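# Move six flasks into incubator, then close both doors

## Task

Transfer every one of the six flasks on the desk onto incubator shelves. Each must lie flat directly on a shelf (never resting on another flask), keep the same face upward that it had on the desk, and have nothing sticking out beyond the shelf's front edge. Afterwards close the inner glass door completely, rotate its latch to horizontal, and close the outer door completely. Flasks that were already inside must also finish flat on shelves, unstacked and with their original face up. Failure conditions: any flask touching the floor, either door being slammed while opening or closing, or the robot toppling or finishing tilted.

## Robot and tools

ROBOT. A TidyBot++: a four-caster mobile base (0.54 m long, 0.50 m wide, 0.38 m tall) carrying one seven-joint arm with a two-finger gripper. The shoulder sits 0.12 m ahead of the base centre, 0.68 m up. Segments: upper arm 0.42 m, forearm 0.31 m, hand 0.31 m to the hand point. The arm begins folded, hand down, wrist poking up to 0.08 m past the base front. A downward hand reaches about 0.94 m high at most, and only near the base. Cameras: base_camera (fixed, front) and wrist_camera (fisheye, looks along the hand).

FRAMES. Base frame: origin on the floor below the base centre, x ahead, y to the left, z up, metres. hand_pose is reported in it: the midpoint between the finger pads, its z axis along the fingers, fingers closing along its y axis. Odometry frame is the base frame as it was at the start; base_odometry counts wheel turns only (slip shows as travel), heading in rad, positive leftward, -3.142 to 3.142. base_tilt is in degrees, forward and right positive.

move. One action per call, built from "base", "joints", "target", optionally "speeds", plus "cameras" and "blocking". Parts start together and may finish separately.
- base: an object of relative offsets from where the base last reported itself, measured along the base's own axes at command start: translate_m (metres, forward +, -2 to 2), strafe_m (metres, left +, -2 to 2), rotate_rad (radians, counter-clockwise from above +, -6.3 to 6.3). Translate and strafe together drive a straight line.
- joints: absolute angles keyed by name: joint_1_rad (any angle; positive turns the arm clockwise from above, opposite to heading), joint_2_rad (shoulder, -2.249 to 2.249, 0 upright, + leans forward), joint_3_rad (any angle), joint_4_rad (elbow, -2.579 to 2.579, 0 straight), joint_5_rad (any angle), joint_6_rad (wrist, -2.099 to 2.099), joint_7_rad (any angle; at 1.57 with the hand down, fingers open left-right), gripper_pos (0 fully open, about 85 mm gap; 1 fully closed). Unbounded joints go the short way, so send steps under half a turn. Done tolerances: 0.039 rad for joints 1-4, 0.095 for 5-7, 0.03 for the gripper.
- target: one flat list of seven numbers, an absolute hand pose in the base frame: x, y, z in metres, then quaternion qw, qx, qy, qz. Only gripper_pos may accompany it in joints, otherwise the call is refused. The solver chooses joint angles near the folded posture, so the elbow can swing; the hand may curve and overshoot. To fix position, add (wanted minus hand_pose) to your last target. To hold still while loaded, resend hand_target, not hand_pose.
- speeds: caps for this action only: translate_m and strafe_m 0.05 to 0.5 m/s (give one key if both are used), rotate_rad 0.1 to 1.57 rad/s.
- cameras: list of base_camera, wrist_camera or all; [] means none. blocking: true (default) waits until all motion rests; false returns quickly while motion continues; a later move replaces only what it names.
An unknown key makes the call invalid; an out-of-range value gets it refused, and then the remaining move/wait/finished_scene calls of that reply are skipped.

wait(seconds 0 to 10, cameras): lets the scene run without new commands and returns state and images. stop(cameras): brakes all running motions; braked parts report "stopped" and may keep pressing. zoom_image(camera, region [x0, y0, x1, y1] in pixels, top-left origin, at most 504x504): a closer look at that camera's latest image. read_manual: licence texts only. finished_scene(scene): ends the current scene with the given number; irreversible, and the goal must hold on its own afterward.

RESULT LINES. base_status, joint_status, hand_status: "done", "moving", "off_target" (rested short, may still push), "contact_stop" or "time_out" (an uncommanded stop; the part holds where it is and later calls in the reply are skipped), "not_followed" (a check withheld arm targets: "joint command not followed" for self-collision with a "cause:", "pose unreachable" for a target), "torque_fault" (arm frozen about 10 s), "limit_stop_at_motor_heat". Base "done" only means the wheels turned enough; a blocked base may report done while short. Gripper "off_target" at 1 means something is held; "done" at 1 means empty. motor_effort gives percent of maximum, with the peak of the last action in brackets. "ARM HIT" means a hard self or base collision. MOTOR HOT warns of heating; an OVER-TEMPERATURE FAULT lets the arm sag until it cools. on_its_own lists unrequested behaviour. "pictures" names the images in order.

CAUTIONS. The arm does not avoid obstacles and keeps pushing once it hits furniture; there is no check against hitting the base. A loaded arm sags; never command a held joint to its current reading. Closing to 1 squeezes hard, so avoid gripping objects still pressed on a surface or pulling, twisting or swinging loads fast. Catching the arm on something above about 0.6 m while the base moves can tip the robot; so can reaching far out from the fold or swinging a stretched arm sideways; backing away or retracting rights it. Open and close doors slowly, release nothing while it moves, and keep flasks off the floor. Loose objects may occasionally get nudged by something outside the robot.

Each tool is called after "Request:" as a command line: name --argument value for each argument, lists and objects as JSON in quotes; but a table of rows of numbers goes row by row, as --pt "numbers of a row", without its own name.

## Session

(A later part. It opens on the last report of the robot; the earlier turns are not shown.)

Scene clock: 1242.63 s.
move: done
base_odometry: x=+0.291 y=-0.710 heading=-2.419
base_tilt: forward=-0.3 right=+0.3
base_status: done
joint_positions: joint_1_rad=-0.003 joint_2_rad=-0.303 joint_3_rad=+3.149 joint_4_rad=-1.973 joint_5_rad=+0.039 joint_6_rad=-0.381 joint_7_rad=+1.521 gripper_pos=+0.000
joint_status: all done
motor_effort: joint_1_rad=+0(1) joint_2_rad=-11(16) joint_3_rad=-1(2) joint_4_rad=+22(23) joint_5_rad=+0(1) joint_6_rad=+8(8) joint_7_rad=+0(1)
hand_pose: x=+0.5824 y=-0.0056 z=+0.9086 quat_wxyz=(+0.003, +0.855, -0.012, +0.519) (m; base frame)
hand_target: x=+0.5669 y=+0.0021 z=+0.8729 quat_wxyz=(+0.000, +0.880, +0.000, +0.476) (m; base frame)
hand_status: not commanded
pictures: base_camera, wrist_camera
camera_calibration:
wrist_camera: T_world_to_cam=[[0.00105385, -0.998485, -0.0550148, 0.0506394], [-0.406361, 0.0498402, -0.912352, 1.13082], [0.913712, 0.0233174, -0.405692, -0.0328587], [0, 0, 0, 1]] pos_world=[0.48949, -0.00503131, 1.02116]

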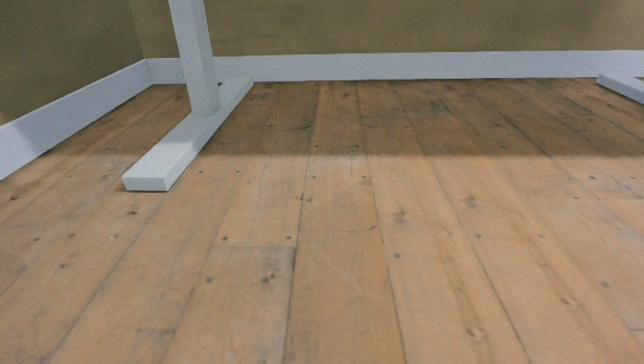

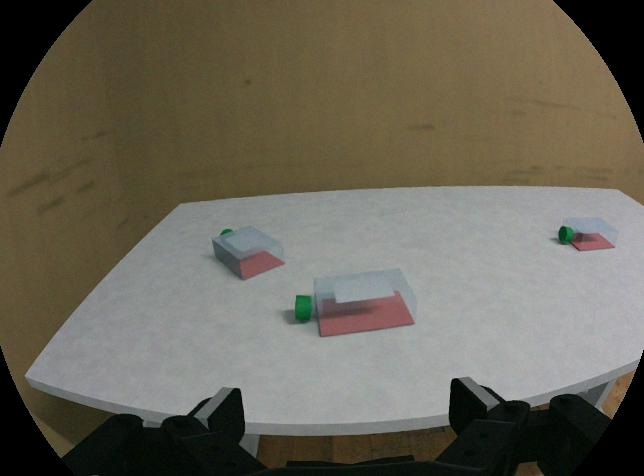

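Request:
move --target '[0.58, 0, 0.88, 0, 0.743, -0.669, 0]'

Request:
move --base '{"translate_m": 0.26}'

Scene clock: 1258.27 s.
move: done
base_odometry: x=+0.291 y=-0.710 heading=-2.419
base_tilt: forward=-0.3 right=+0.2
base_status: not commanded
joint_positions: joint_1_rad=-0.100 joint_2_rad=+0.408 joint_3_rad=+3.391 joint_4_rad=-0.760 joint_5_rad=-0.069 joint_6_rad=-1.910 joint_7_rad=+0.248 gripper_pos=+0.000
joint_status: not commanded
motor_effort: joint_1_rad=-1(1) joint_2_rad=-32(33) joint_3_rad=+0(1) joint_4_rad=+16(23) joint_5_rad=+1(1) joint_6_rad=+1(8) joint_7_rad=+0(1)
hand_pose: x=+0.5964 y=-0.0202 z=+0.8823 quat_wxyz=(-0.006, +0.757, -0.653, +0.040) (m; base frame)
hand_target: x=+0.5800 y=+0.0000 z=+0.8800 quat_wxyz=(+0.000, +0.743, -0.669, +0.000) (m; base frame)
hand_status: done (0.026 m and 5.2 deg from the pose sent, 0.029 m and 99.9 deg at the start)
pictures: base_camera, wrist_camera
camera_calibration:
wrist_camera: T_world_to_cam=[[-0.987189, -0.118691, -0.106634, 0.687281], [-0.107019, 0.988239, -0.109229, 0.245165], [0.118345, -0.0964179, -0.98828, 0.92996], [0, 0, 0, 1]] pos_world=[0.594657, -0.0710423, 1.01913]

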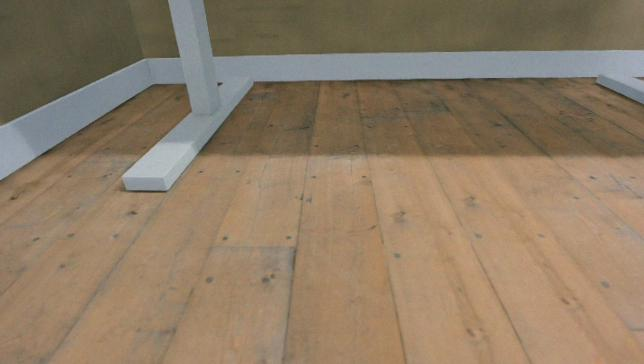

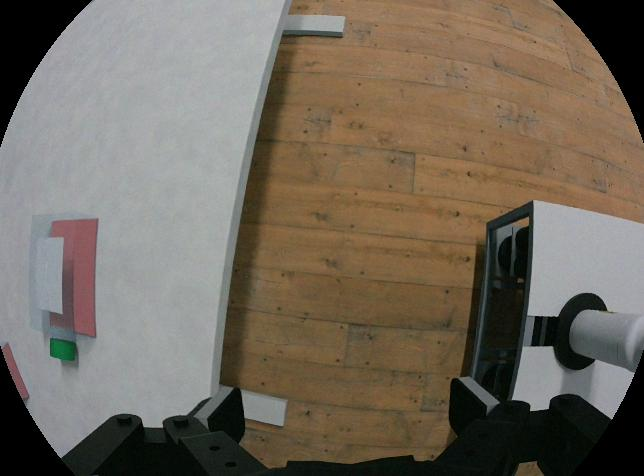

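Scene clock: 1259.97 s.
move: done
base_odometry: x=+0.096 y=-0.882 heading=-2.418
base_tilt: forward=-0.3 right=+0.2
base_status: done
joint_positions: joint_1_rad=-0.103 joint_2_rad=+0.430 joint_3_rad=+3.393 joint_4_rad=-0.757 joint_5_rad=-0.072 joint_6_rad=-1.919 joint_7_rad=+0.246 gripper_pos=+0.000
joint_status: not commanded
motor_effort: joint_1_rad=+0(2) joint_2_rad=-33(37) joint_3_rad=+0(1) joint_4_rad=+17(17) joint_5_rad=+1(1) joint_6_rad=+1(2) joint_7_rad=+0(1)
hand_pose: x=+0.5985 y=-0.0177 z=+0.8730 quat_wxyz=(+0.002, +0.757, -0.652, +0.030) (m; base frame)
hand_target: x=+0.5800 y=+0.0000 z=+0.8800 quat_wxyz=(+0.000, +0.743, -0.669, +0.000) (m; base frame)
hand_status: not commanded
pictures: base_camera, wrist_camera
camera_calibration:
wrist_camera: T_world_to_cam=[[-0.98952, -0.12, -0.0803183, 0.667062], [-0.111241, 0.98814, -0.105856, 0.241432], [0.0920685, -0.0958123, -0.991132, 0.939078], [0, 0, 0, 1]] pos_world=[0.600468, -0.0685454, 1.00989]

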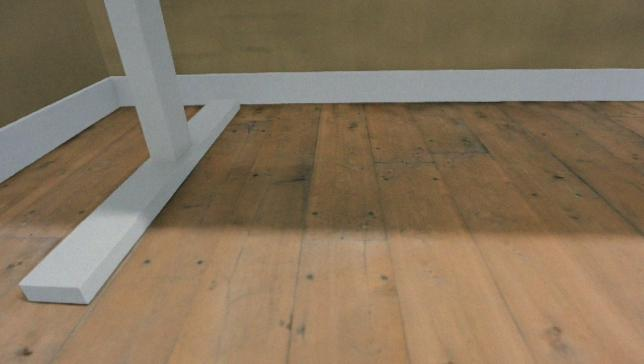

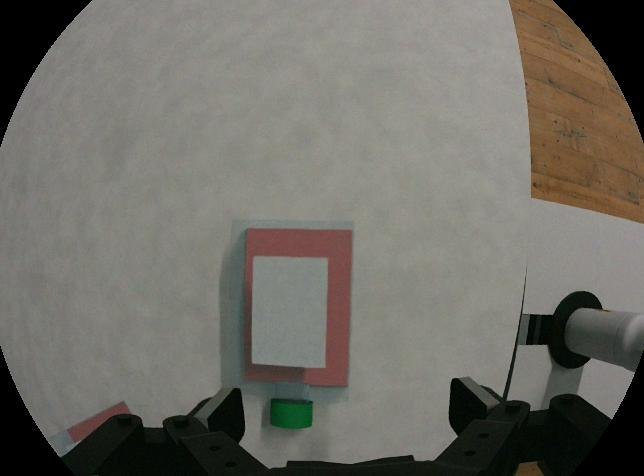

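Request:
move --base '{"translate_m": 0.03, "strafe_m": 0.052}' --speeds '{"translate_m": 0.1}' --cameras '[]'

Request:
move --target '[0.58, 0, 0.81, 0, 0.743, -0.669, 0]' --joints '{"gripper_pos": 0.3}' --cameras '["wrist_camera"]'

Scene clock: 1270.83 s.
move: done
base_odometry: x=+0.107 y=-0.941 heading=-2.419
base_tilt: forward=-0.3 right=+0.2
base_status: done
joint_positions: joint_1_rad=-0.111 joint_2_rad=+0.428 joint_3_rad=+3.396 joint_4_rad=-0.757 joint_5_rad=-0.074 joint_6_rad=-1.919 joint_7_rad=+0.246 gripper_pos=+0.000
joint_status: not commanded
motor_effort: joint_1_rad=+0(4) joint_2_rad=-33(35) joint_3_rad=+0(1) joint_4_rad=+17(17) joint_5_rad=+0(2) joint_6_rad=+1(1) joint_7_rad=+0(1)
hand_pose: x=+0.5984 y=-0.0145 z=+0.8736 quat_wxyz=(+0.001, +0.759, -0.650, +0.030) (m; base frame)
hand_target: x=+0.5800 y=+0.0000 z=+0.8800 quat_wxyz=(+0.000, +0.743, -0.669, +0.000) (m; base frame)
hand_status: not commanded
pictures: none
No camera images: "cameras" was empty.

Scene clock: 1272.27 s.
move: done
base_odometry: x=+0.107 y=-0.941 heading=-2.419
base_tilt: forward=-0.3 right=+0.2
base_status: not commanded
joint_positions: joint_1_rad=-0.135 joint_2_rad=+0.382 joint_3_rad=+3.396 joint_4_rad=-1.039 joint_5_rad=-0.074 joint_6_rad=-1.797 joint_7_rad=+0.246 gripper_pos=+0.300
joint_status: all done
motor_effort: joint_1_rad=+0(1) joint_2_rad=-31(33) joint_3_rad=+0(1) joint_4_rad=+17(17) joint_5_rad=+1(1) joint_6_rad=+0(1) joint_7_rad=+0(1)
hand_pose: x=+0.5654 y=-0.0088 z=+0.8107 quat_wxyz=(+0.028, +0.760, -0.649, -0.021) (m; base frame)
hand_target: x=+0.5800 y=+0.0000 z=+0.8100 quat_wxyz=(+0.000, +0.743, -0.669, +0.000) (m; base frame)
hand_status: done (0.017 m and 4.9 deg from the pose sent, 0.068 m and 4.5 deg at the start)
pictures: wrist_camera
camera_calibration:
wrist_camera: T_world_to_cam=[[-0.99186, -0.124781, 0.0253582, 0.546038], [-0.126217, 0.98978, -0.0663659, 0.198791], [-0.0168178, -0.0690263, -0.997473, 0.948188], [0, 0, 0, 1]] pos_world=[0.582631, -0.0631735, 0.945139]

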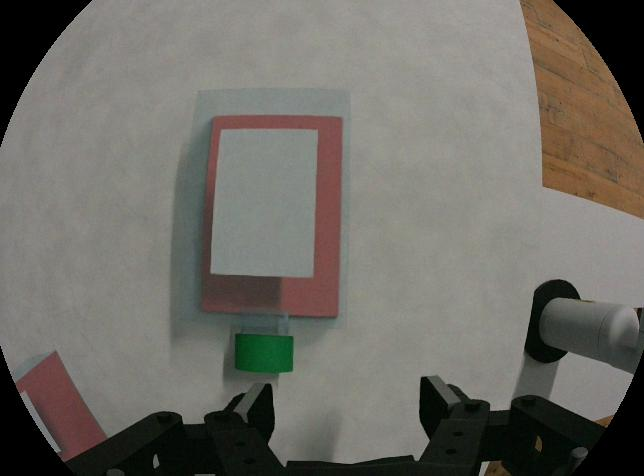

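Request:
move --target '[0.61, -0.004, 0.785, 0, 0.743, -0.669, 0]' --cameras '["wrist_camera"]'

Scene clock: 1279.97 s.
move: done
base_odometry: x=+0.107 y=-0.941 heading=-2.419
base_tilt: forward=-0.3 right=+0.1
base_status: not commanded
joint_positions: joint_1_rad=-0.135 joint_2_rad=+0.435 joint_3_rad=+3.403 joint_4_rad=-1.037 joint_5_rad=-0.076 joint_6_rad=-1.757 joint_7_rad=+0.246 gripper_pos=+0.300
joint_status: not commanded
motor_effort: joint_1_rad=+0(1) joint_2_rad=-34(36) joint_3_rad=+1(1) joint_4_rad=+16(18) joint_5_rad=+1(1) joint_6_rad=+0(1) joint_7_rad=+0(1)
hand_pose: x=+0.5847 y=-0.0111 z=+0.7865 quat_wxyz=(+0.035, +0.758, -0.651, -0.021) (m; base frame)
hand_target: x=+0.6100 y=-0.0040 z=+0.7850 quat_wxyz=(+0.000, +0.743, -0.669, +0.000) (m; base frame)
hand_status: done (0.026 m and 5.4 deg from the pose sent, 0.052 m and 4.9 deg at the start)
pictures: wrist_camera
camera_calibration:
wrist_camera: T_world_to_cam=[[-0.992188, -0.119152, 0.0369664, 0.556541], [-0.121697, 0.989606, -0.0766211, 0.207359], [-0.0274526, -0.0805212, -0.996375, 0.929405], [0, 0, 0, 1]] pos_world=[0.602943, -0.0640539, 0.92135]

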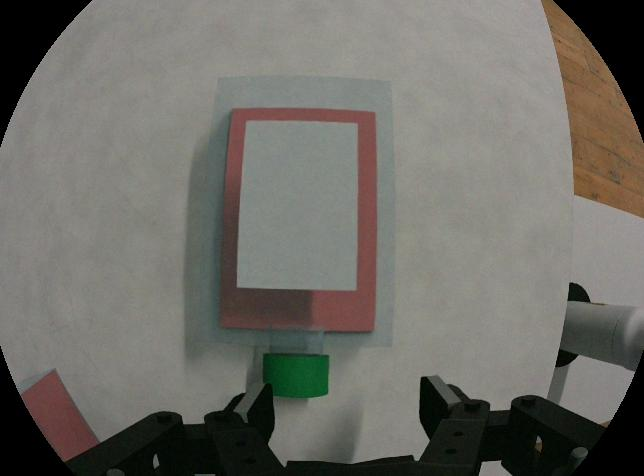

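Request:
move --target '[0.628, -0.007, 0.765, 0, 0.743, -0.669, 0]' --cameras '["wrist_camera"]'

Scene clock: 1290.50 s.
move: done
base_odometry: x=+0.107 y=-0.941 heading=-2.419
base_tilt: forward=-0.3 right=+0.2
base_status: not commanded
joint_positions: joint_1_rad=-0.135 joint_2_rad=+0.478 joint_3_rad=+3.406 joint_4_rad=-1.035 joint_5_rad=-0.083 joint_6_rad=-1.720 joint_7_rad=+0.246 gripper_pos=+0.300
joint_status: not commanded
motor_effort: joint_1_rad=+0(1) joint_2_rad=-35(37) joint_3_rad=+1(1) joint_4_rad=+17(17) joint_5_rad=+1(1) joint_6_rad=+0(1) joint_7_rad=+0(1)
hand_pose: x=+0.6007 y=-0.0107 z=+0.7661 quat_wxyz=(+0.038, +0.757, -0.651, -0.021) (m; base frame)
hand_target: x=+0.6280 y=-0.0070 z=+0.7650 quat_wxyz=(+0.000, +0.743, -0.669, +0.000) (m; base frame)
hand_status: done (0.028 m and 5.6 deg from the pose sent, 0.049 m and 5.4 deg at the start)
pictures: wrist_camera
camera_calibration:
wrist_camera: T_world_to_cam=[[-0.992111, -0.118575, 0.0406861, 0.570311], [-0.12153, 0.98935, -0.080107, 0.209927], [-0.0307541, -0.0844196, -0.995956, 0.911126], [0, 0, 0, 1]] pos_world=[0.619346, -0.06315, 0.901054]

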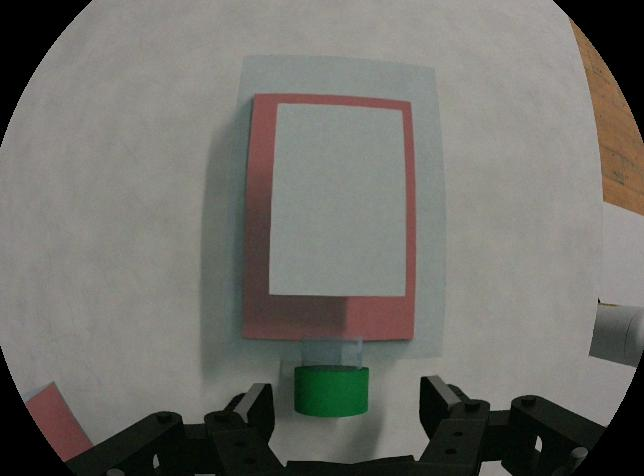

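Request:
move --target '[0.636, -0.010, 0.752, 0, 0.743, -0.669, 0]' --cameras '["wrist_camera"]'

Scene clock: 1294.37 s.
move: done
base_odometry: x=+0.107 y=-0.941 heading=-2.419
base_tilt: forward=-0.3 right=+0.2
base_status: not commanded
joint_positions: joint_1_rad=-0.135 joint_2_rad=+0.494 joint_3_rad=+3.407 joint_4_rad=-1.035 joint_5_rad=-0.088 joint_6_rad=-1.690 joint_7_rad=+0.246 gripper_pos=+0.300
joint_status: not commanded
motor_effort: joint_1_rad=+0(1) joint_2_rad=-36(37) joint_3_rad=+1(1) joint_4_rad=+17(17) joint_5_rad=+1(1) joint_6_rad=+0(1) joint_7_rad=+1(1)
hand_pose: x=+0.6114 y=-0.0106 z=+0.7576 quat_wxyz=(+0.034, +0.758, -0.652, -0.015) (m; base frame)
hand_target: x=+0.6360 y=-0.0100 z=+0.7520 quat_wxyz=(+0.000, +0.743, -0.669, +0.000) (m; base frame)
hand_status: done (0.025 m and 5.0 deg from the pose sent, 0.038 m and 5.6 deg at the start)
pictures: wrist_camera
camera_calibration:
wrist_camera: T_world_to_cam=[[-0.992565, -0.118813, 0.0264032, 0.592421], [-0.120621, 0.989226, -0.0829557, 0.212012], [-0.0162625, -0.0855237, -0.996203, 0.894373], [0, 0, 0, 1]] pos_world=[0.628135, -0.0628498, 0.892923]

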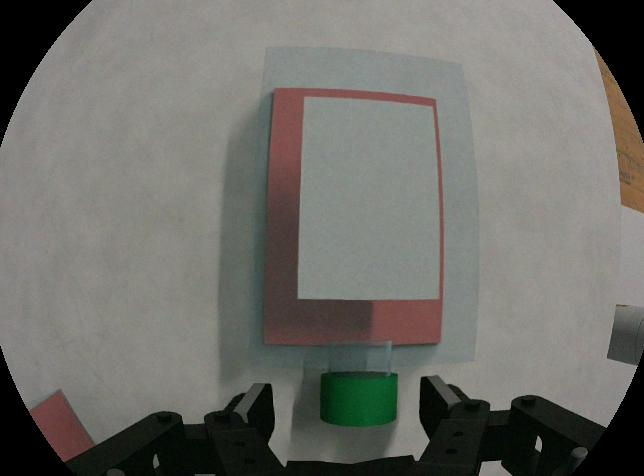

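Request:
move --target '[0.632, -0.013, 0.744, 0, 0.743, -0.669, 0]' --cameras '["wrist_camera"]'

Scene clock: 1297.20 s.
move: done
base_odometry: x=+0.107 y=-0.941 heading=-2.419
base_tilt: forward=-0.3 right=+0.1
base_status: not commanded
joint_positions: joint_1_rad=-0.135 joint_2_rad=+0.494 joint_3_rad=+3.410 joint_4_rad=-1.060 joint_5_rad=-0.088 joint_6_rad=-1.659 joint_7_rad=+0.246 gripper_pos=+0.300
joint_status: not commanded
motor_effort: joint_1_rad=+0(1) joint_2_rad=-36(37) joint_3_rad=+1(1) joint_4_rad=+17(18) joint_5_rad=+1(1) joint_6_rad=+0(1) joint_7_rad=+0(0)
hand_pose: x=+0.6137 y=-0.0126 z=+0.7500 quat_wxyz=(+0.032, +0.756, -0.653, -0.012) (m; base frame)
hand_target: x=+0.6320 y=-0.0130 z=+0.7440 quat_wxyz=(+0.000, +0.743, -0.669, +0.000) (m; base frame)
hand_status: done (0.019 m and 4.6 deg from the pose sent, 0.025 m and 5.0 deg at the start)
pictures: wrist_camera
camera_calibration:
wrist_camera: T_world_to_cam=[[-0.993158, -0.115096, 0.0197319, 0.600115], [-0.116372, 0.989527, -0.0854094, 0.212831], [-0.00969493, -0.0871213, -0.996151, 0.882568], [0, 0, 0, 1]] pos_world=[0.629333, -0.064641, 0.885507]

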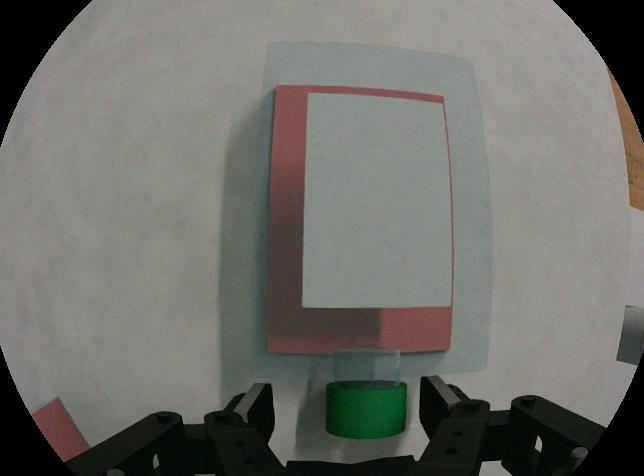

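Request:
move --base '{"translate_m": -0.009}' --cameras '["wrist_camera"]'

Request:
move --joints '{"gripper_pos": 0.5}' --cameras '["wrist_camera"]'

Scene clock: 1300.47 s.
move: done
base_odometry: x=+0.114 y=-0.935 heading=-2.419
base_tilt: forward=-0.3 right=+0.2
base_status: done
joint_positions: joint_1_rad=-0.135 joint_2_rad=+0.493 joint_3_rad=+3.410 joint_4_rad=-1.060 joint_5_rad=-0.088 joint_6_rad=-1.656 joint_7_rad=+0.246 gripper_pos=+0.300
joint_status: not commanded
motor_effort: joint_1_rad=-1(2) joint_2_rad=-36(40) joint_3_rad=+1(1) joint_4_rad=+17(17) joint_5_rad=+1(1) joint_6_rad=+0(1) joint_7_rad=+0(0)
hand_pose: x=+0.6145 y=-0.0130 z=+0.7505 quat_wxyz=(+0.031, +0.756, -0.654, -0.010) (m; base frame)
hand_target: x=+0.6320 y=-0.0130 z=+0.7440 quat_wxyz=(+0.000, +0.743, -0.669, +0.000) (m; base frame)
hand_status: not commanded
pictures: wrist_camera
camera_calibration:
wrist_camera: T_world_to_cam=[[-0.99332, -0.114289, 0.0159168, 0.60379], [-0.11524, 0.989594, -0.0861633, 0.21325], [-0.00590373, -0.087422, -0.996154, 0.880622], [0, 0, 0, 1]] pos_world=[0.629531, -0.0650391, 0.885999]

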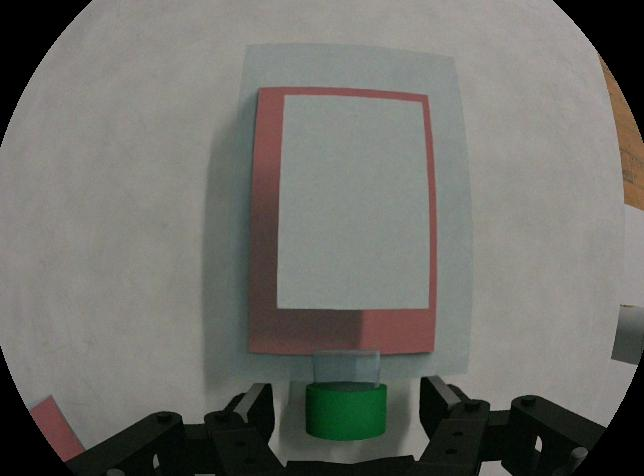

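Scene clock: 1301.10 s.
move: done
base_odometry: x=+0.114 y=-0.935 heading=-2.419
base_tilt: forward=-0.2 right=+0.1
base_status: not commanded
joint_positions: joint_1_rad=-0.135 joint_2_rad=+0.493 joint_3_rad=+3.410 joint_4_rad=-1.060 joint_5_rad=-0.088 joint_6_rad=-1.656 joint_7_rad=+0.246 gripper_pos=+0.500
joint_status: all done
motor_effort: joint_1_rad=-1(1) joint_2_rad=-36(36) joint_3_rad=+1(1) joint_4_rad=+17(18) joint_5_rad=+0(1) joint_6_rad=+0(0) joint_7_rad=+0(0)
hand_pose: x=+0.6145 y=-0.0130 z=+0.7505 quat_wxyz=(+0.031, +0.756, -0.654, -0.010) (m; base frame)
hand_target: x=+0.6320 y=-0.0130 z=+0.7440 quat_wxyz=(+0.000, +0.743, -0.669, +0.000) (m; base frame)
hand_status: not commanded
pictures: wrist_camera
camera_calibration:
wrist_camera: T_world_to_cam=[[-0.99332, -0.114289, 0.0159168, 0.60379], [-0.11524, 0.989594, -0.0861633, 0.21325], [-0.00590373, -0.087422, -0.996154, 0.880622], [0, 0, 0, 1]] pos_world=[0.629531, -0.0650391, 0.885999]

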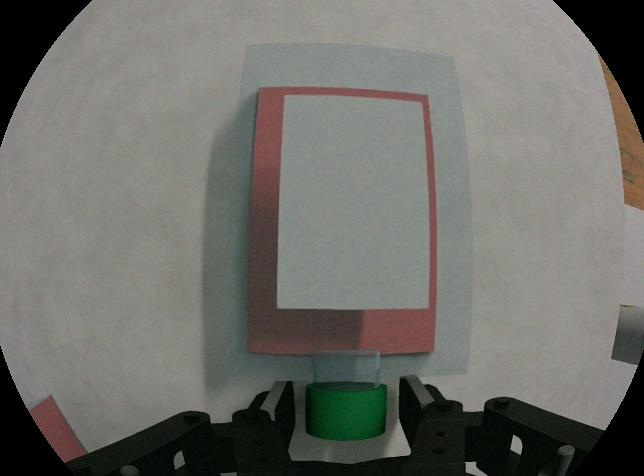

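Request:
move --joints '{"gripper_pos": 0.6}' --cameras '["wrist_camera"]'

Request:
move --joints '{"gripper_pos": 0.85}' --cameras '["wrist_camera"]'

Request:
move --target '[0.632, -0.013, 0.775, 0, 0.743, -0.669, 0]' --cameras '["wrist_camera"]'

Scene clock: 1307.50 s.
move: done
base_odometry: x=+0.114 y=-0.935 heading=-2.419
base_tilt: forward=-0.3 right=+0.2
base_status: not commanded
joint_positions: joint_1_rad=-0.135 joint_2_rad=+0.493 joint_3_rad=+3.410 joint_4_rad=-1.060 joint_5_rad=-0.088 joint_6_rad=-1.656 joint_7_rad=+0.246 gripper_pos=+0.600
joint_status: all done
motor_effort: joint_1_rad=+0(1) joint_2_rad=-36(36) joint_3_rad=+0(1) joint_4_rad=+17(18) joint_5_rad=+1(1) joint_6_rad=+0(1) joint_7_rad=+0(0)
hand_pose: x=+0.6145 y=-0.0130 z=+0.7505 quat_wxyz=(+0.031, +0.756, -0.654, -0.010) (m; base frame)
hand_target: x=+0.6320 y=-0.0130 z=+0.7440 quat_wxyz=(+0.000, +0.743, -0.669, +0.000) (m; base frame)
hand_status: not commanded
pictures: wrist_camera
camera_calibration:
wrist_camera: T_world_to_cam=[[-0.99332, -0.114289, 0.0159168, 0.60379], [-0.11524, 0.989594, -0.0861633, 0.21325], [-0.00590373, -0.087422, -0.996154, 0.880622], [0, 0, 0, 1]] pos_world=[0.629531, -0.0650391, 0.885999]

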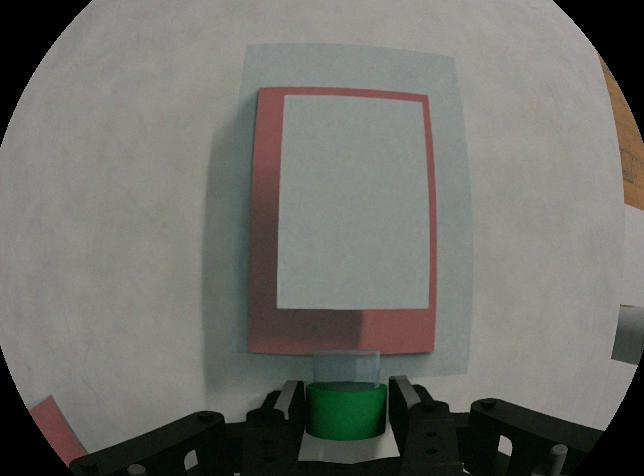

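Scene clock: 1308.17 s.
move: off_target
base_odometry: x=+0.114 y=-0.935 heading=-2.419
base_tilt: forward=-0.3 right=+0.2
base_status: not commanded
joint_positions: joint_1_rad=-0.135 joint_2_rad=+0.491 joint_3_rad=+3.411 joint_4_rad=-1.060 joint_5_rad=-0.088 joint_6_rad=-1.656 joint_7_rad=+0.246 gripper_pos=+0.684
joint_status: gripper_pos off_target (ended at +0.684, target +0.850)
motor_effort: joint_1_rad=+0(1) joint_2_rad=-35(36) joint_3_rad=+1(1) joint_4_rad=+17(17) joint_5_rad=+1(1) joint_6_rad=+0(1) joint_7_rad=+0(1)
hand_pose: x=+0.6143 y=-0.0130 z=+0.7512 quat_wxyz=(+0.030, +0.756, -0.654, -0.010) (m; base frame)
hand_target: x=+0.6320 y=-0.0130 z=+0.7440 quat_wxyz=(+0.000, +0.743, -0.669, +0.000) (m; base frame)
hand_status: not commanded
pictures: wrist_camera
camera_calibration:
wrist_camera: T_world_to_cam=[[-0.993374, -0.114003, 0.0145645, 0.604621], [-0.114837, 0.989653, -0.0860223, 0.212988], [-0.004607, -0.0871248, -0.996187, 0.880538], [0, 0, 0, 1]] pos_world=[0.62913, -0.0651387, 0.886696]

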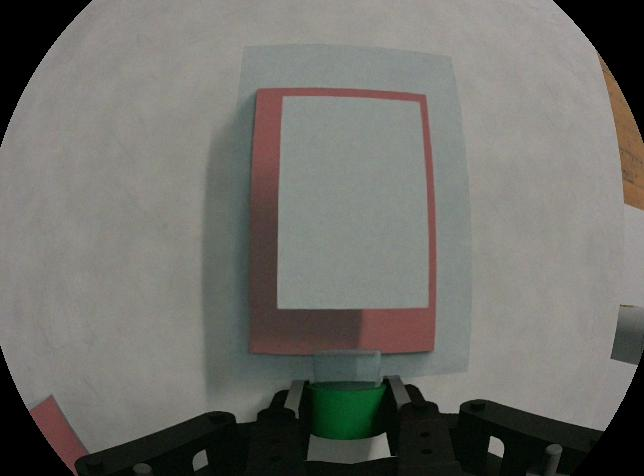

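Scene clock: 1309.10 s.
move: done
base_odometry: x=+0.114 y=-0.935 heading=-2.419
base_tilt: forward=-0.4 right=+0.2
base_status: not commanded
joint_positions: joint_1_rad=-0.135 joint_2_rad=+0.495 joint_3_rad=+3.411 joint_4_rad=-0.984 joint_5_rad=-0.088 joint_6_rad=-1.656 joint_7_rad=+0.246 gripper_pos=+0.684
joint_status: not commanded
motor_effort: joint_1_rad=+0(1) joint_2_rad=-37(38) joint_3_rad=+0(1) joint_4_rad=+17(18) joint_5_rad=+1(1) joint_6_rad=+0(1) joint_7_rad=+0(1)
hand_pose: x=+0.6365 y=-0.0123 z=+0.7728 quat_wxyz=(+0.010, +0.759, -0.651, +0.020) (m; base frame)
hand_target: x=+0.6320 y=-0.0130 z=+0.7750 quat_wxyz=(+0.000, +0.743, -0.669, +0.000) (m; base frame)
hand_status: done (0.005 m and 3.8 deg from the pose sent, 0.030 m and 4.3 deg at the start)
pictures: wrist_camera
camera_calibration:
wrist_camera: T_world_to_cam=[[-0.990788, -0.123541, -0.0554683, 0.678898], [-0.11745, 0.98781, -0.102165, 0.230829], [0.0674137, -0.094709, -0.99322, 0.85409], [0, 0, 0, 1]] pos_world=[0.642178, -0.0632536, 0.90954]

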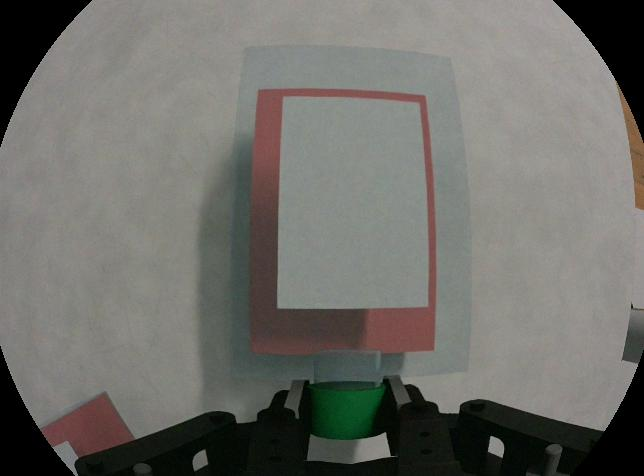

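Request:
move --target '[0.632, -0.013, 0.81, 0, 0.743, -0.669, 0]' --cameras '[]'

Request:
move --base '{"translate_m": -0.10, "strafe_m": -0.1}' --speeds '{"translate_m": 0.1}' --cameras '["wrist_camera"]'

Request:
move --target '[0.62, -0.007, 0.82, 0, 0.866, -0.5, 0]' --cameras '["wrist_camera"]'

Request:
move --target '[0.62, 0, 0.82, 0, 0.966, -0.259, 0]' --cameras '["wrist_camera"]'

Request:
move --target '[0.62, 0, 0.82, 0, 1, 0, 0]' --cameras '["wrist_camera"]'

Scene clock: 1321.20 s.
move: done
base_odometry: x=+0.114 y=-0.935 heading=-2.419
base_tilt: forward=-0.3 right=+0.2
base_status: not commanded
joint_positions: joint_1_rad=-0.121 joint_2_rad=+0.506 joint_3_rad=+3.411 joint_4_rad=-0.844 joint_5_rad=-0.090 joint_6_rad=-1.738 joint_7_rad=+0.246 gripper_pos=+0.684
joint_status: not commanded
motor_effort: joint_1_rad=+0(1) joint_2_rad=-38(38) joint_3_rad=+1(2) joint_4_rad=+17(19) joint_5_rad=+1(1) joint_6_rad=+1(1) joint_7_rad=+0(1)
hand_pose: x=+0.6487 y=-0.0151 z=+0.8108 quat_wxyz=(-0.002, +0.758, -0.651, +0.040) (m; base frame)
hand_target: x=+0.6320 y=-0.0130 z=+0.8100 quat_wxyz=(+0.000, +0.743, -0.669, +0.000) (m; base frame)
hand_status: done (0.017 m and 5.3 deg from the pose sent, 0.037 m and 3.8 deg at the start)
pictures: none
No camera images: "cameras" was empty.

Scene clock: 1323.23 s.
move: done
base_odometry: x=+0.123 y=-0.794 heading=-2.419
base_tilt: forward=-0.3 right=+0.2
base_status: done
joint_positions: joint_1_rad=-0.110 joint_2_rad=+0.512 joint_3_rad=+3.411 joint_4_rad=-0.843 joint_5_rad=-0.094 joint_6_rad=-1.741 joint_7_rad=+0.246 gripper_pos=+0.684
joint_status: not commanded
motor_effort: joint_1_rad=-1(2) joint_2_rad=-38(39) joint_3_rad=+0(2) joint_4_rad=+17(18) joint_5_rad=+1(2) joint_6_rad=+1(2) joint_7_rad=+0(1)
hand_pose: x=+0.6484 y=-0.0192 z=+0.8079 quat_wxyz=(-0.001, +0.755, -0.654, +0.035) (m; base frame)
hand_target: x=+0.6320 y=-0.0130 z=+0.8100 quat_wxyz=(+0.000, +0.743, -0.669, +0.000) (m; base frame)
hand_status: not commanded
pictures: wrist_camera
camera_calibration:
wrist_camera: T_world_to_cam=[[-0.989119, -0.114507, -0.0923714, 0.720614], [-0.104145, 0.988446, -0.110131, 0.240519], [0.103915, -0.0993129, -0.989615, 0.860843], [0, 0, 0, 1]] pos_world=[0.648367, -0.0697317, 0.944956]

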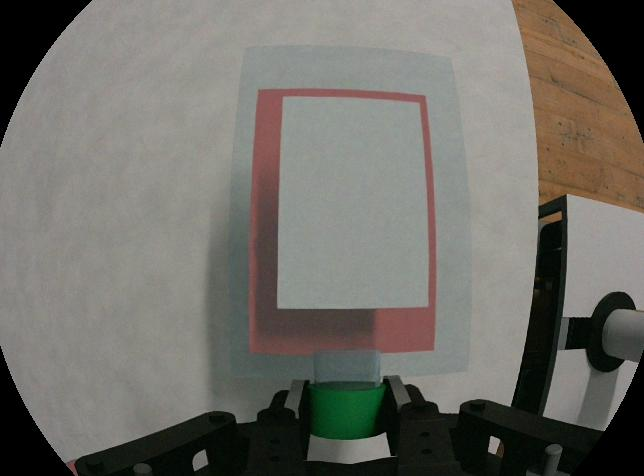

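Scene clock: 1324.37 s.
move: done
base_odometry: x=+0.123 y=-0.794 heading=-2.419
base_tilt: forward=-0.4 right=+0.2
base_status: not commanded
joint_positions: joint_1_rad=-0.101 joint_2_rad=+0.501 joint_3_rad=+3.367 joint_4_rad=-0.843 joint_5_rad=-0.094 joint_6_rad=-1.749 joint_7_rad=+0.551 gripper_pos=+0.684
joint_status: not commanded
motor_effort: joint_1_rad=+0(1) joint_2_rad=-37(38) joint_3_rad=+0(1) joint_4_rad=+17(19) joint_5_rad=+1(2) joint_6_rad=+1(1) joint_7_rad=+1(1)
hand_pose: x=+0.6449 y=-0.0063 z=+0.8120 quat_wxyz=(-0.006, +0.854, -0.520, +0.029) (m; base frame)
hand_target: x=+0.6200 y=-0.0070 z=+0.8200 quat_wxyz=(+0.000, +0.866, -0.500, +0.000) (m; base frame)
hand_status: done (0.026 m and 4.3 deg from the pose sent, 0.033 m and 22.2 deg at the start)
pictures: wrist_camera
camera_calibration:
wrist_camera: T_world_to_cam=[[-0.897952, -0.431772, -0.08517, 0.6524], [-0.423207, 0.900268, -0.102048, 0.426452], [0.120738, -0.0555901, -0.991127, 0.857202], [0, 0, 0, 1]] pos_world=[0.662805, -0.05458, 0.94868]

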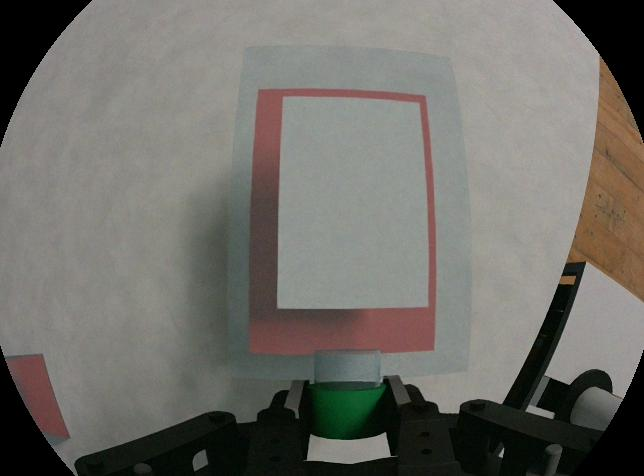

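Scene clock: 1325.67 s.
move: done
base_odometry: x=+0.123 y=-0.794 heading=-2.419
base_tilt: forward=-0.3 right=+0.2
base_status: not commanded
joint_positions: joint_1_rad=-0.077 joint_2_rad=+0.501 joint_3_rad=+3.284 joint_4_rad=-0.843 joint_5_rad=-0.094 joint_6_rad=-1.749 joint_7_rad=+1.022 gripper_pos=+0.684
joint_status: not commanded
motor_effort: joint_1_rad=+0(1) joint_2_rad=-38(38) joint_3_rad=-1(1) joint_4_rad=+18(18) joint_5_rad=+0(1) joint_6_rad=+1(1) joint_7_rad=+0(1)
hand_pose: x=+0.6444 y=+0.0139 z=+0.8108 quat_wxyz=(-0.018, +0.958, -0.284, +0.022) (m; base frame)
hand_target: x=+0.6200 y=+0.0000 z=+0.8200 quat_wxyz=(+0.000, +0.966, -0.259, +0.000) (m; base frame)
hand_status: done (0.030 m and 4.4 deg from the pose sent, 0.027 m and 32.8 deg at the start)
pictures: wrist_camera
camera_calibration:
wrist_camera: T_world_to_cam=[[-0.566699, -0.818867, -0.0911571, 0.457314], [-0.8142, 0.57352, -0.0902951, 0.654825], [0.12622, 0.02305, -0.991734, 0.853016], [0, 0, 0, 1]] pos_world=[0.68465, -0.0207381, 0.94678]

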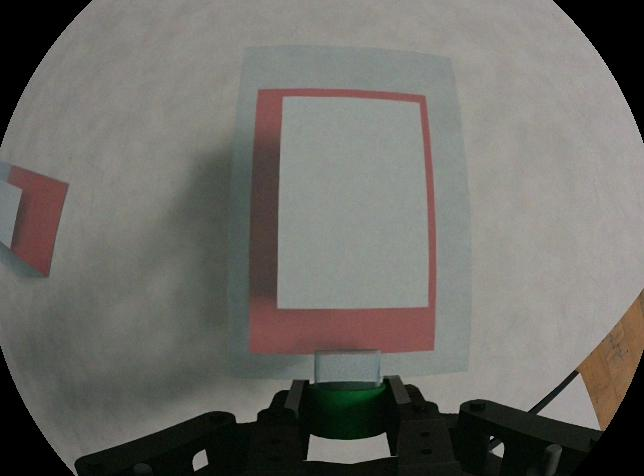

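Scene clock: 1326.97 s.
move: done
base_odometry: x=+0.123 y=-0.794 heading=-2.419
base_tilt: forward=-0.3 right=+0.2
base_status: not commanded
joint_positions: joint_1_rad=-0.038 joint_2_rad=+0.501 joint_3_rad=+3.201 joint_4_rad=-0.843 joint_5_rad=-0.069 joint_6_rad=-1.749 joint_7_rad=+1.520 gripper_pos=+0.684
joint_status: not commanded
motor_effort: joint_1_rad=+0(1) joint_2_rad=-38(38) joint_3_rad=-1(2) joint_4_rad=+18(18) joint_5_rad=+0(1) joint_6_rad=+1(2) joint_7_rad=+0(1)
hand_pose: x=+0.6432 y=+0.0190 z=+0.8105 quat_wxyz=(-0.020, +0.999, -0.025, +0.024) (m; base frame)
hand_target: x=+0.6200 y=+0.0000 z=+0.8200 quat_wxyz=(+0.000, +1.000, +0.000, +0.000) (m; base frame)
hand_status: done (0.031 m and 4.6 deg from the pose sent, 0.030 m and 33.2 deg at the start)
pictures: wrist_camera
camera_calibration:
wrist_camera: T_world_to_cam=[[-0.0783987, -0.993182, -0.0862687, 0.146093], [-0.99063, 0.0873188, -0.105014, 0.78554], [0.111831, 0.0772274, -0.990722, 0.860159], [0, 0, 0, 1]] pos_world=[0.69344, 0.0100768, 0.947274]

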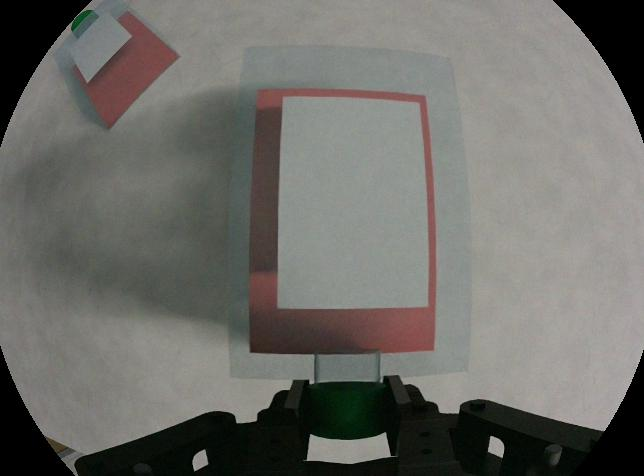

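Request:
move --target '[0.62, 0, 0.78, 0, 1, 0, 0]' --cameras '["wrist_camera"]'

Request:
move --target '[0.625, 0, 0.763, 0, 1, 0, 0]' --cameras '["wrist_camera"]'

Request:
move --target '[0.63, 0, 0.75, 0, 1, 0, 0]' --cameras '["wrist_camera"]'

Scene clock: 1333.80 s.
move: done
base_odometry: x=+0.123 y=-0.794 heading=-2.419
base_tilt: forward=-0.3 right=+0.2
base_status: not commanded
joint_positions: joint_1_rad=-0.038 joint_2_rad=+0.484 joint_3_rad=+3.200 joint_4_rad=-0.979 joint_5_rad=-0.068 joint_6_rad=-1.737 joint_7_rad=+1.521 gripper_pos=+0.684
joint_status: not commanded
motor_effort: joint_1_rad=+0(1) joint_2_rad=-37(39) joint_3_rad=-1(1) joint_4_rad=+18(19) joint_5_rad=+0(1) joint_6_rad=+0(1) joint_7_rad=+0(1)
hand_pose: x=+0.6098 y=+0.0183 z=+0.7774 quat_wxyz=(-0.020, +0.999, -0.027, -0.029) (m; base frame)
hand_target: x=+0.6200 y=+0.0000 z=+0.7800 quat_wxyz=(+0.000, +1.000, +0.000, +0.000) (m; base frame)
hand_status: done (0.021 m and 5.1 deg from the pose sent, 0.043 m and 4.6 deg at the start)
pictures: wrist_camera
camera_calibration:
wrist_camera: T_world_to_cam=[[-0.0890152, -0.992903, -0.0788622, 0.140552], [-0.996011, 0.0892322, 0.000774731, 0.670099], [0.00626782, 0.0786166, -0.996885, 0.900342], [0, 0, 0, 1]] pos_world=[0.674294, 0.00897828, 0.908102]

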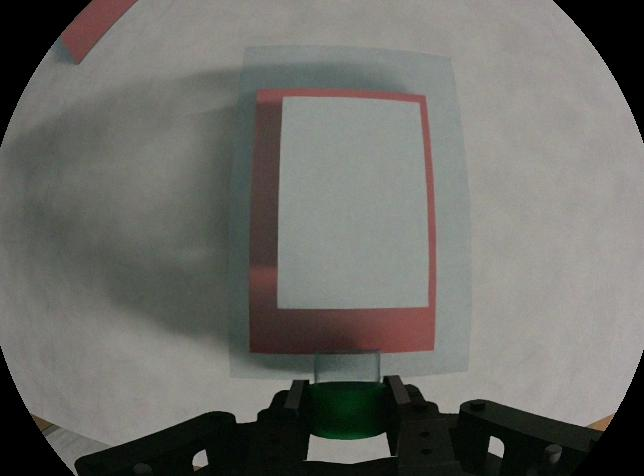

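Scene clock: 1334.63 s.
move: done
base_odometry: x=+0.123 y=-0.794 heading=-2.419
base_tilt: forward=-0.4 right=+0.2
base_status: not commanded
joint_positions: joint_1_rad=-0.038 joint_2_rad=+0.480 joint_3_rad=+3.200 joint_4_rad=-1.017 joint_5_rad=-0.067 joint_6_rad=-1.697 joint_7_rad=+1.522 gripper_pos=+0.684
joint_status: not commanded
motor_effort: joint_1_rad=+0(1) joint_2_rad=-36(37) joint_3_rad=-1(2) joint_4_rad=+16(18) joint_5_rad=+0(1) joint_6_rad=+0(1) joint_7_rad=+1(1)
hand_pose: x=+0.6111 y=+0.0179 z=+0.7674 quat_wxyz=(-0.020, +0.999, -0.028, -0.026) (m; base frame)
hand_target: x=+0.6250 y=+0.0000 z=+0.7630 quat_wxyz=(+0.000, +1.000, +0.000, +0.000) (m; base frame)
hand_status: done (0.023 m and 5.0 deg from the pose sent, 0.028 m and 5.1 deg at the start)
pictures: wrist_camera
camera_calibration:
wrist_camera: T_world_to_cam=[[-0.0903716, -0.992741, -0.0793641, 0.14071], [-0.995836, 0.0910352, -0.00477573, 0.675596], [0.011966, 0.078602, -0.996834, 0.886809], [0, 0, 0, 1]] pos_world=[0.674887, 0.00848047, 0.898396]

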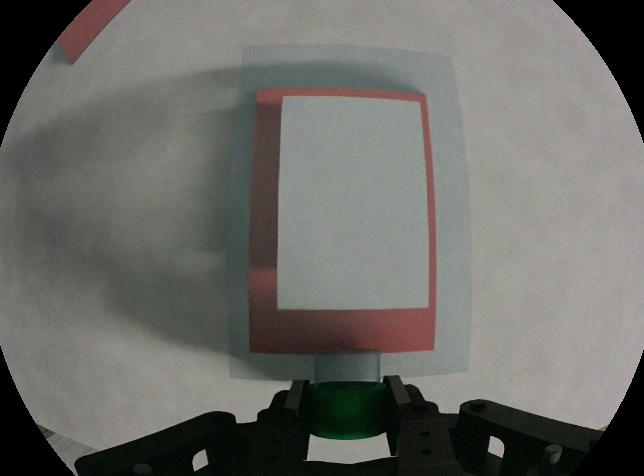

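Scene clock: 1335.27 s.
move: done
base_odometry: x=+0.123 y=-0.794 heading=-2.419
base_tilt: forward=-0.4 right=+0.2
base_status: not commanded
joint_positions: joint_1_rad=-0.038 joint_2_rad=+0.480 joint_3_rad=+3.200 joint_4_rad=-1.034 joint_5_rad=-0.067 joint_6_rad=-1.664 joint_7_rad=+1.522 gripper_pos=+0.684
joint_status: not commanded
motor_effort: joint_1_rad=+0(0) joint_2_rad=-33(36) joint_3_rad=-1(2) joint_4_rad=+16(17) joint_5_rad=+0(1) joint_6_rad=+0(1) joint_7_rad=+1(1)
hand_pose: x=+0.6167 y=+0.0176 z=+0.7622 quat_wxyz=(-0.020, +0.999, -0.029, -0.018) (m; base frame)
hand_target: x=+0.6300 y=+0.0000 z=+0.7500 quat_wxyz=(+0.000, +1.000, +0.000, +0.000) (m; base frame)
hand_status: done (0.025 m and 4.5 deg from the pose sent, 0.031 m and 5.0 deg at the start)
pictures: wrist_camera
camera_calibration:
wrist_camera: T_world_to_cam=[[-0.0905963, -0.992634, -0.080438, 0.141504], [-0.995461, 0.0926269, -0.0218743, 0.693901], [0.0291639, 0.0780911, -0.99652, 0.870846], [0, 0, 0, 1]] pos_world=[0.678174, 0.00818271, 0.894376]

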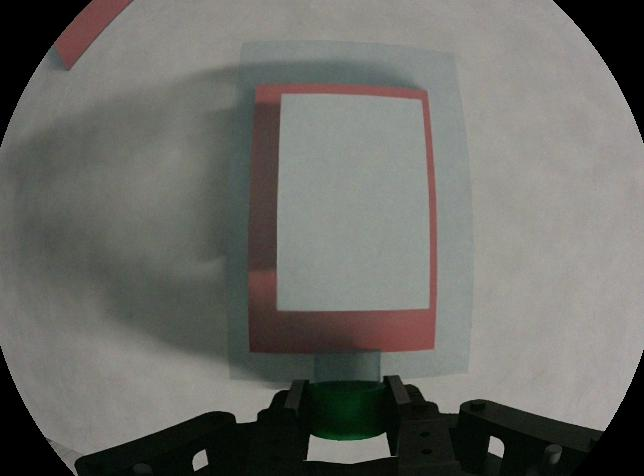

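Request:
move --target '[0.63, 0, 0.741, 0, 1, 0, 0]' --cameras '["wrist_camera"]'

Request:
move --target '[0.63, 0, 0.734, 0, 1, 0, 0]' --cameras '["wrist_camera"]'

Scene clock: 1342.67 s.
move: done
base_odometry: x=+0.123 y=-0.794 heading=-2.419
base_tilt: forward=-0.3 right=+0.1
base_status: not commanded
joint_positions: joint_1_rad=-0.038 joint_2_rad=+0.478 joint_3_rad=+3.200 joint_4_rad=-1.057 joint_5_rad=-0.066 joint_6_rad=-1.635 joint_7_rad=+1.522 gripper_pos=+0.684
joint_status: not commanded
motor_effort: joint_1_rad=+0(1) joint_2_rad=-32(33) joint_3_rad=-1(1) joint_4_rad=+15(16) joint_5_rad=+0(1) joint_6_rad=+0(1) joint_7_rad=+0(1)
hand_pose: x=+0.6186 y=+0.0172 z=+0.7557 quat_wxyz=(-0.019, +0.999, -0.030, -0.014) (m; base frame)
hand_target: x=+0.6300 y=+0.0000 z=+0.7410 quat_wxyz=(+0.000, +1.000, +0.000, +0.000) (m; base frame)
hand_status: done (0.025 m and 4.4 deg from the pose sent, 0.031 m and 4.5 deg at the start)
pictures: wrist_camera
camera_calibration:
wrist_camera: T_world_to_cam=[[-0.0918149, -0.992513, -0.0805469, 0.141632], [-0.995105, 0.0944222, -0.0291727, 0.70102], [0.0365597, 0.0774741, -0.996324, 0.859569], [0, 0, 0, 1]] pos_world=[0.679166, 0.00778526, 0.888268]

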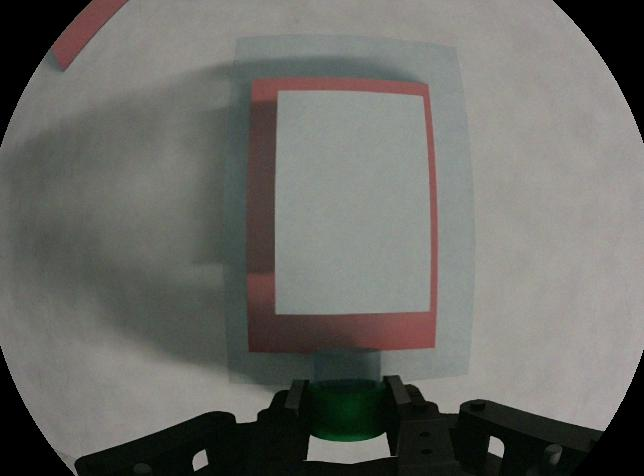

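Scene clock: 1343.27 s.
move: off_target
base_odometry: x=+0.123 y=-0.794 heading=-2.419
base_tilt: forward=-0.3 right=+0.2
base_status: not commanded
joint_positions: joint_1_rad=-0.038 joint_2_rad=+0.469 joint_3_rad=+3.199 joint_4_rad=-1.072 joint_5_rad=-0.066 joint_6_rad=-1.619 joint_7_rad=+1.522 gripper_pos=+0.684
joint_status: not commanded
motor_effort: joint_1_rad=+0(1) joint_2_rad=-30(32) joint_3_rad=-1(1) joint_4_rad=+14(15) joint_5_rad=+0(1) joint_6_rad=+1(1) joint_7_rad=+0(1)
hand_pose: x=+0.6186 y=+0.0172 z=+0.7554 quat_wxyz=(-0.020, +0.999, -0.030, -0.009) (m; base frame)
hand_target: x=+0.6300 y=+0.0000 z=+0.7340 quat_wxyz=(+0.000, +1.000, +0.000, +0.000) (m; base frame)
hand_status: off_target (0.030 m and 4.2 deg from the pose sent, 0.030 m and 4.4 deg at the start)
pictures: wrist_camera
camera_calibration:
wrist_camera: T_world_to_cam=[[-0.0915771, -0.992431, -0.0818209, 0.142397], [-0.99469, 0.0950405, -0.0394801, 0.70851], [0.0469575, 0.077771, -0.995865, 0.852456], [0, 0, 0, 1]] pos_world=[0.677759, 0.00768584, 0.888554]

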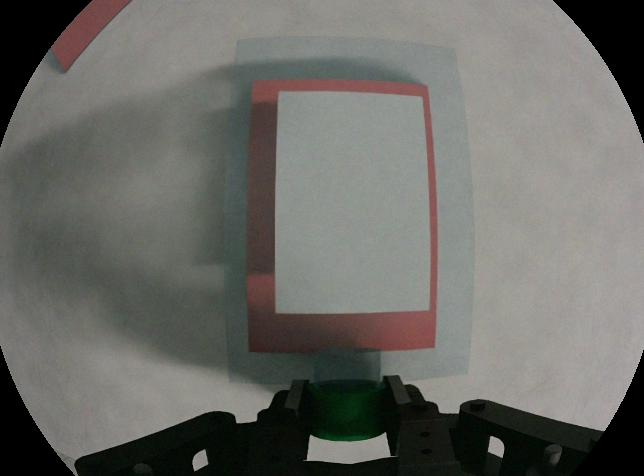

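Request:
move --joints '{"gripper_pos": 0.62}' --cameras '["wrist_camera"]'

Request:
move --joints '{"gripper_pos": 0.4}' --cameras '["wrist_camera"]'

Request:
move --target '[0.62, 0, 0.85, 0, 1, 0, 0]' --cameras '["wrist_camera"]'

Scene clock: 1349.70 s.
move: done
base_odometry: x=+0.123 y=-0.794 heading=-2.419
base_tilt: forward=-0.3 right=+0.3
base_status: not commanded
joint_positions: joint_1_rad=-0.038 joint_2_rad=+0.481 joint_3_rad=+3.199 joint_4_rad=-1.087 joint_5_rad=-0.066 joint_6_rad=-1.616 joint_7_rad=+1.522 gripper_pos=+0.620
joint_status: all done
motor_effort: joint_1_rad=+0(1) joint_2_rad=-35(37) joint_3_rad=+0(1) joint_4_rad=+16(18) joint_5_rad=+0(1) joint_6_rad=+0(1) joint_7_rad=+0(1)
hand_pose: x=+0.6154 y=+0.0171 z=+0.7446 quat_wxyz=(-0.019, +0.999, -0.030, -0.022) (m; base frame)
hand_target: x=+0.6300 y=+0.0000 z=+0.7340 quat_wxyz=(+0.000, +1.000, +0.000, +0.000) (m; base frame)
hand_status: not commanded
pictures: wrist_camera
camera_calibration:
wrist_camera: T_world_to_cam=[[-0.093911, -0.992435, -0.0790834, 0.140588], [-0.995343, 0.0953281, -0.0143303, 0.686541], [0.0217608, 0.0773693, -0.996765, 0.858106], [0, 0, 0, 1]] pos_world=[0.677873, 0.00768643, 0.876286]

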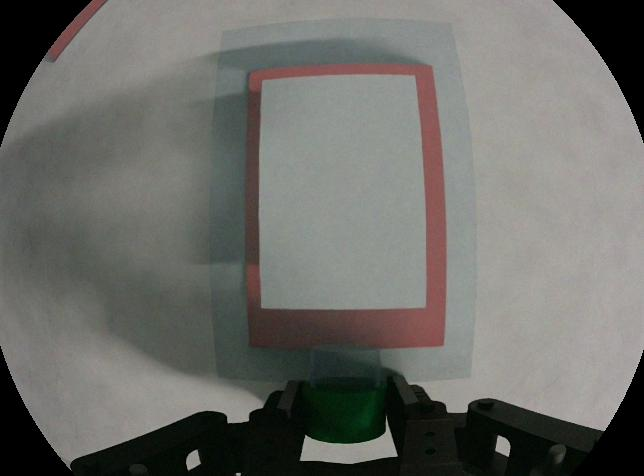

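Scene clock: 1350.33 s.
move: done
base_odometry: x=+0.123 y=-0.794 heading=-2.419
base_tilt: forward=-0.3 right=+0.3
base_status: not commanded
joint_positions: joint_1_rad=-0.038 joint_2_rad=+0.481 joint_3_rad=+3.199 joint_4_rad=-1.088 joint_5_rad=-0.066 joint_6_rad=-1.616 joint_7_rad=+1.522 gripper_pos=+0.400
joint_status: all done
motor_effort: joint_1_rad=+0(1) joint_2_rad=-36(36) joint_3_rad=-1(1) joint_4_rad=+17(17) joint_5_rad=+0(0) joint_6_rad=+0(0) joint_7_rad=+0(0)
hand_pose: x=+0.6154 y=+0.0172 z=+0.7446 quat_wxyz=(-0.019, +0.999, -0.030, -0.022) (m; base frame)
hand_target: x=+0.6300 y=+0.0000 z=+0.7340 quat_wxyz=(+0.000, +1.000, +0.000, +0.000) (m; base frame)
hand_status: not commanded
pictures: wrist_camera
camera_calibration:
wrist_camera: T_world_to_cam=[[-0.093911, -0.992435, -0.0790834, 0.140588], [-0.995343, 0.0953281, -0.0143303, 0.686541], [0.0217608, 0.0773693, -0.996765, 0.858106], [0, 0, 0, 1]] pos_world=[0.677873, 0.00768643, 0.876286]

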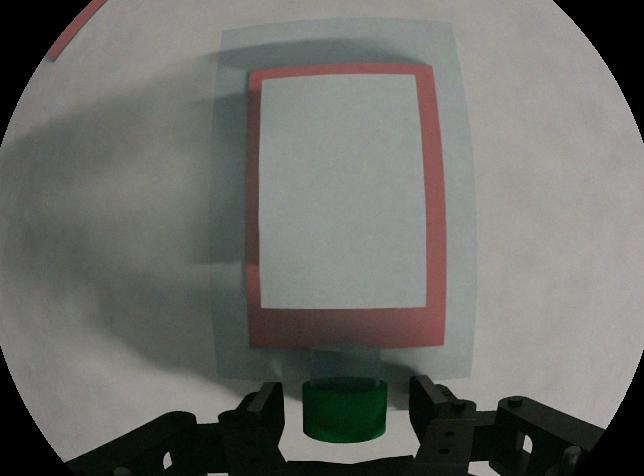

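Scene clock: 1351.93 s.
move: done
base_odometry: x=+0.123 y=-0.794 heading=-2.419
base_tilt: forward=-0.4 right=+0.2
base_status: not commanded
joint_positions: joint_1_rad=-0.038 joint_2_rad=+0.498 joint_3_rad=+3.199 joint_4_rad=-0.701 joint_5_rad=-0.066 joint_6_rad=-1.864 joint_7_rad=+1.522 gripper_pos=+0.400
joint_status: not commanded
motor_effort: joint_1_rad=+0(1) joint_2_rad=-36(38) joint_3_rad=-1(2) joint_4_rad=+16(18) joint_5_rad=+0(1) joint_6_rad=+1(2) joint_7_rad=+0(1)
hand_pose: x=+0.6380 y=+0.0190 z=+0.8551 quat_wxyz=(-0.018, +0.999, -0.019, +0.039) (m; base frame)
hand_target: x=+0.6200 y=+0.0000 z=+0.8500 quat_wxyz=(+0.000, +1.000, +0.000, +0.000) (m; base frame)
hand_status: done (0.027 m and 5.4 deg from the pose sent, 0.107 m and 4.8 deg at the start)
pictures: wrist_camera
camera_calibration:
wrist_camera: T_world_to_cam=[[-0.0649548, -0.994404, -0.0833166, 0.138503], [-0.987888, 0.0758697, -0.135353, 0.809451], [0.140916, 0.0735157, -0.987288, 0.883476], [0, 0, 0, 1]] pos_world=[0.684147, 0.0113654, 0.993346]

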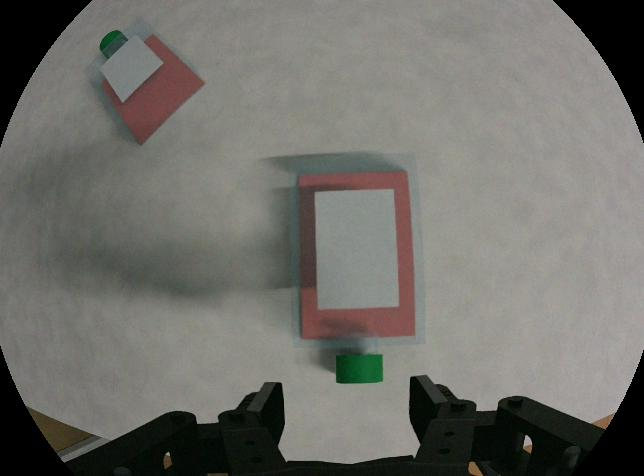

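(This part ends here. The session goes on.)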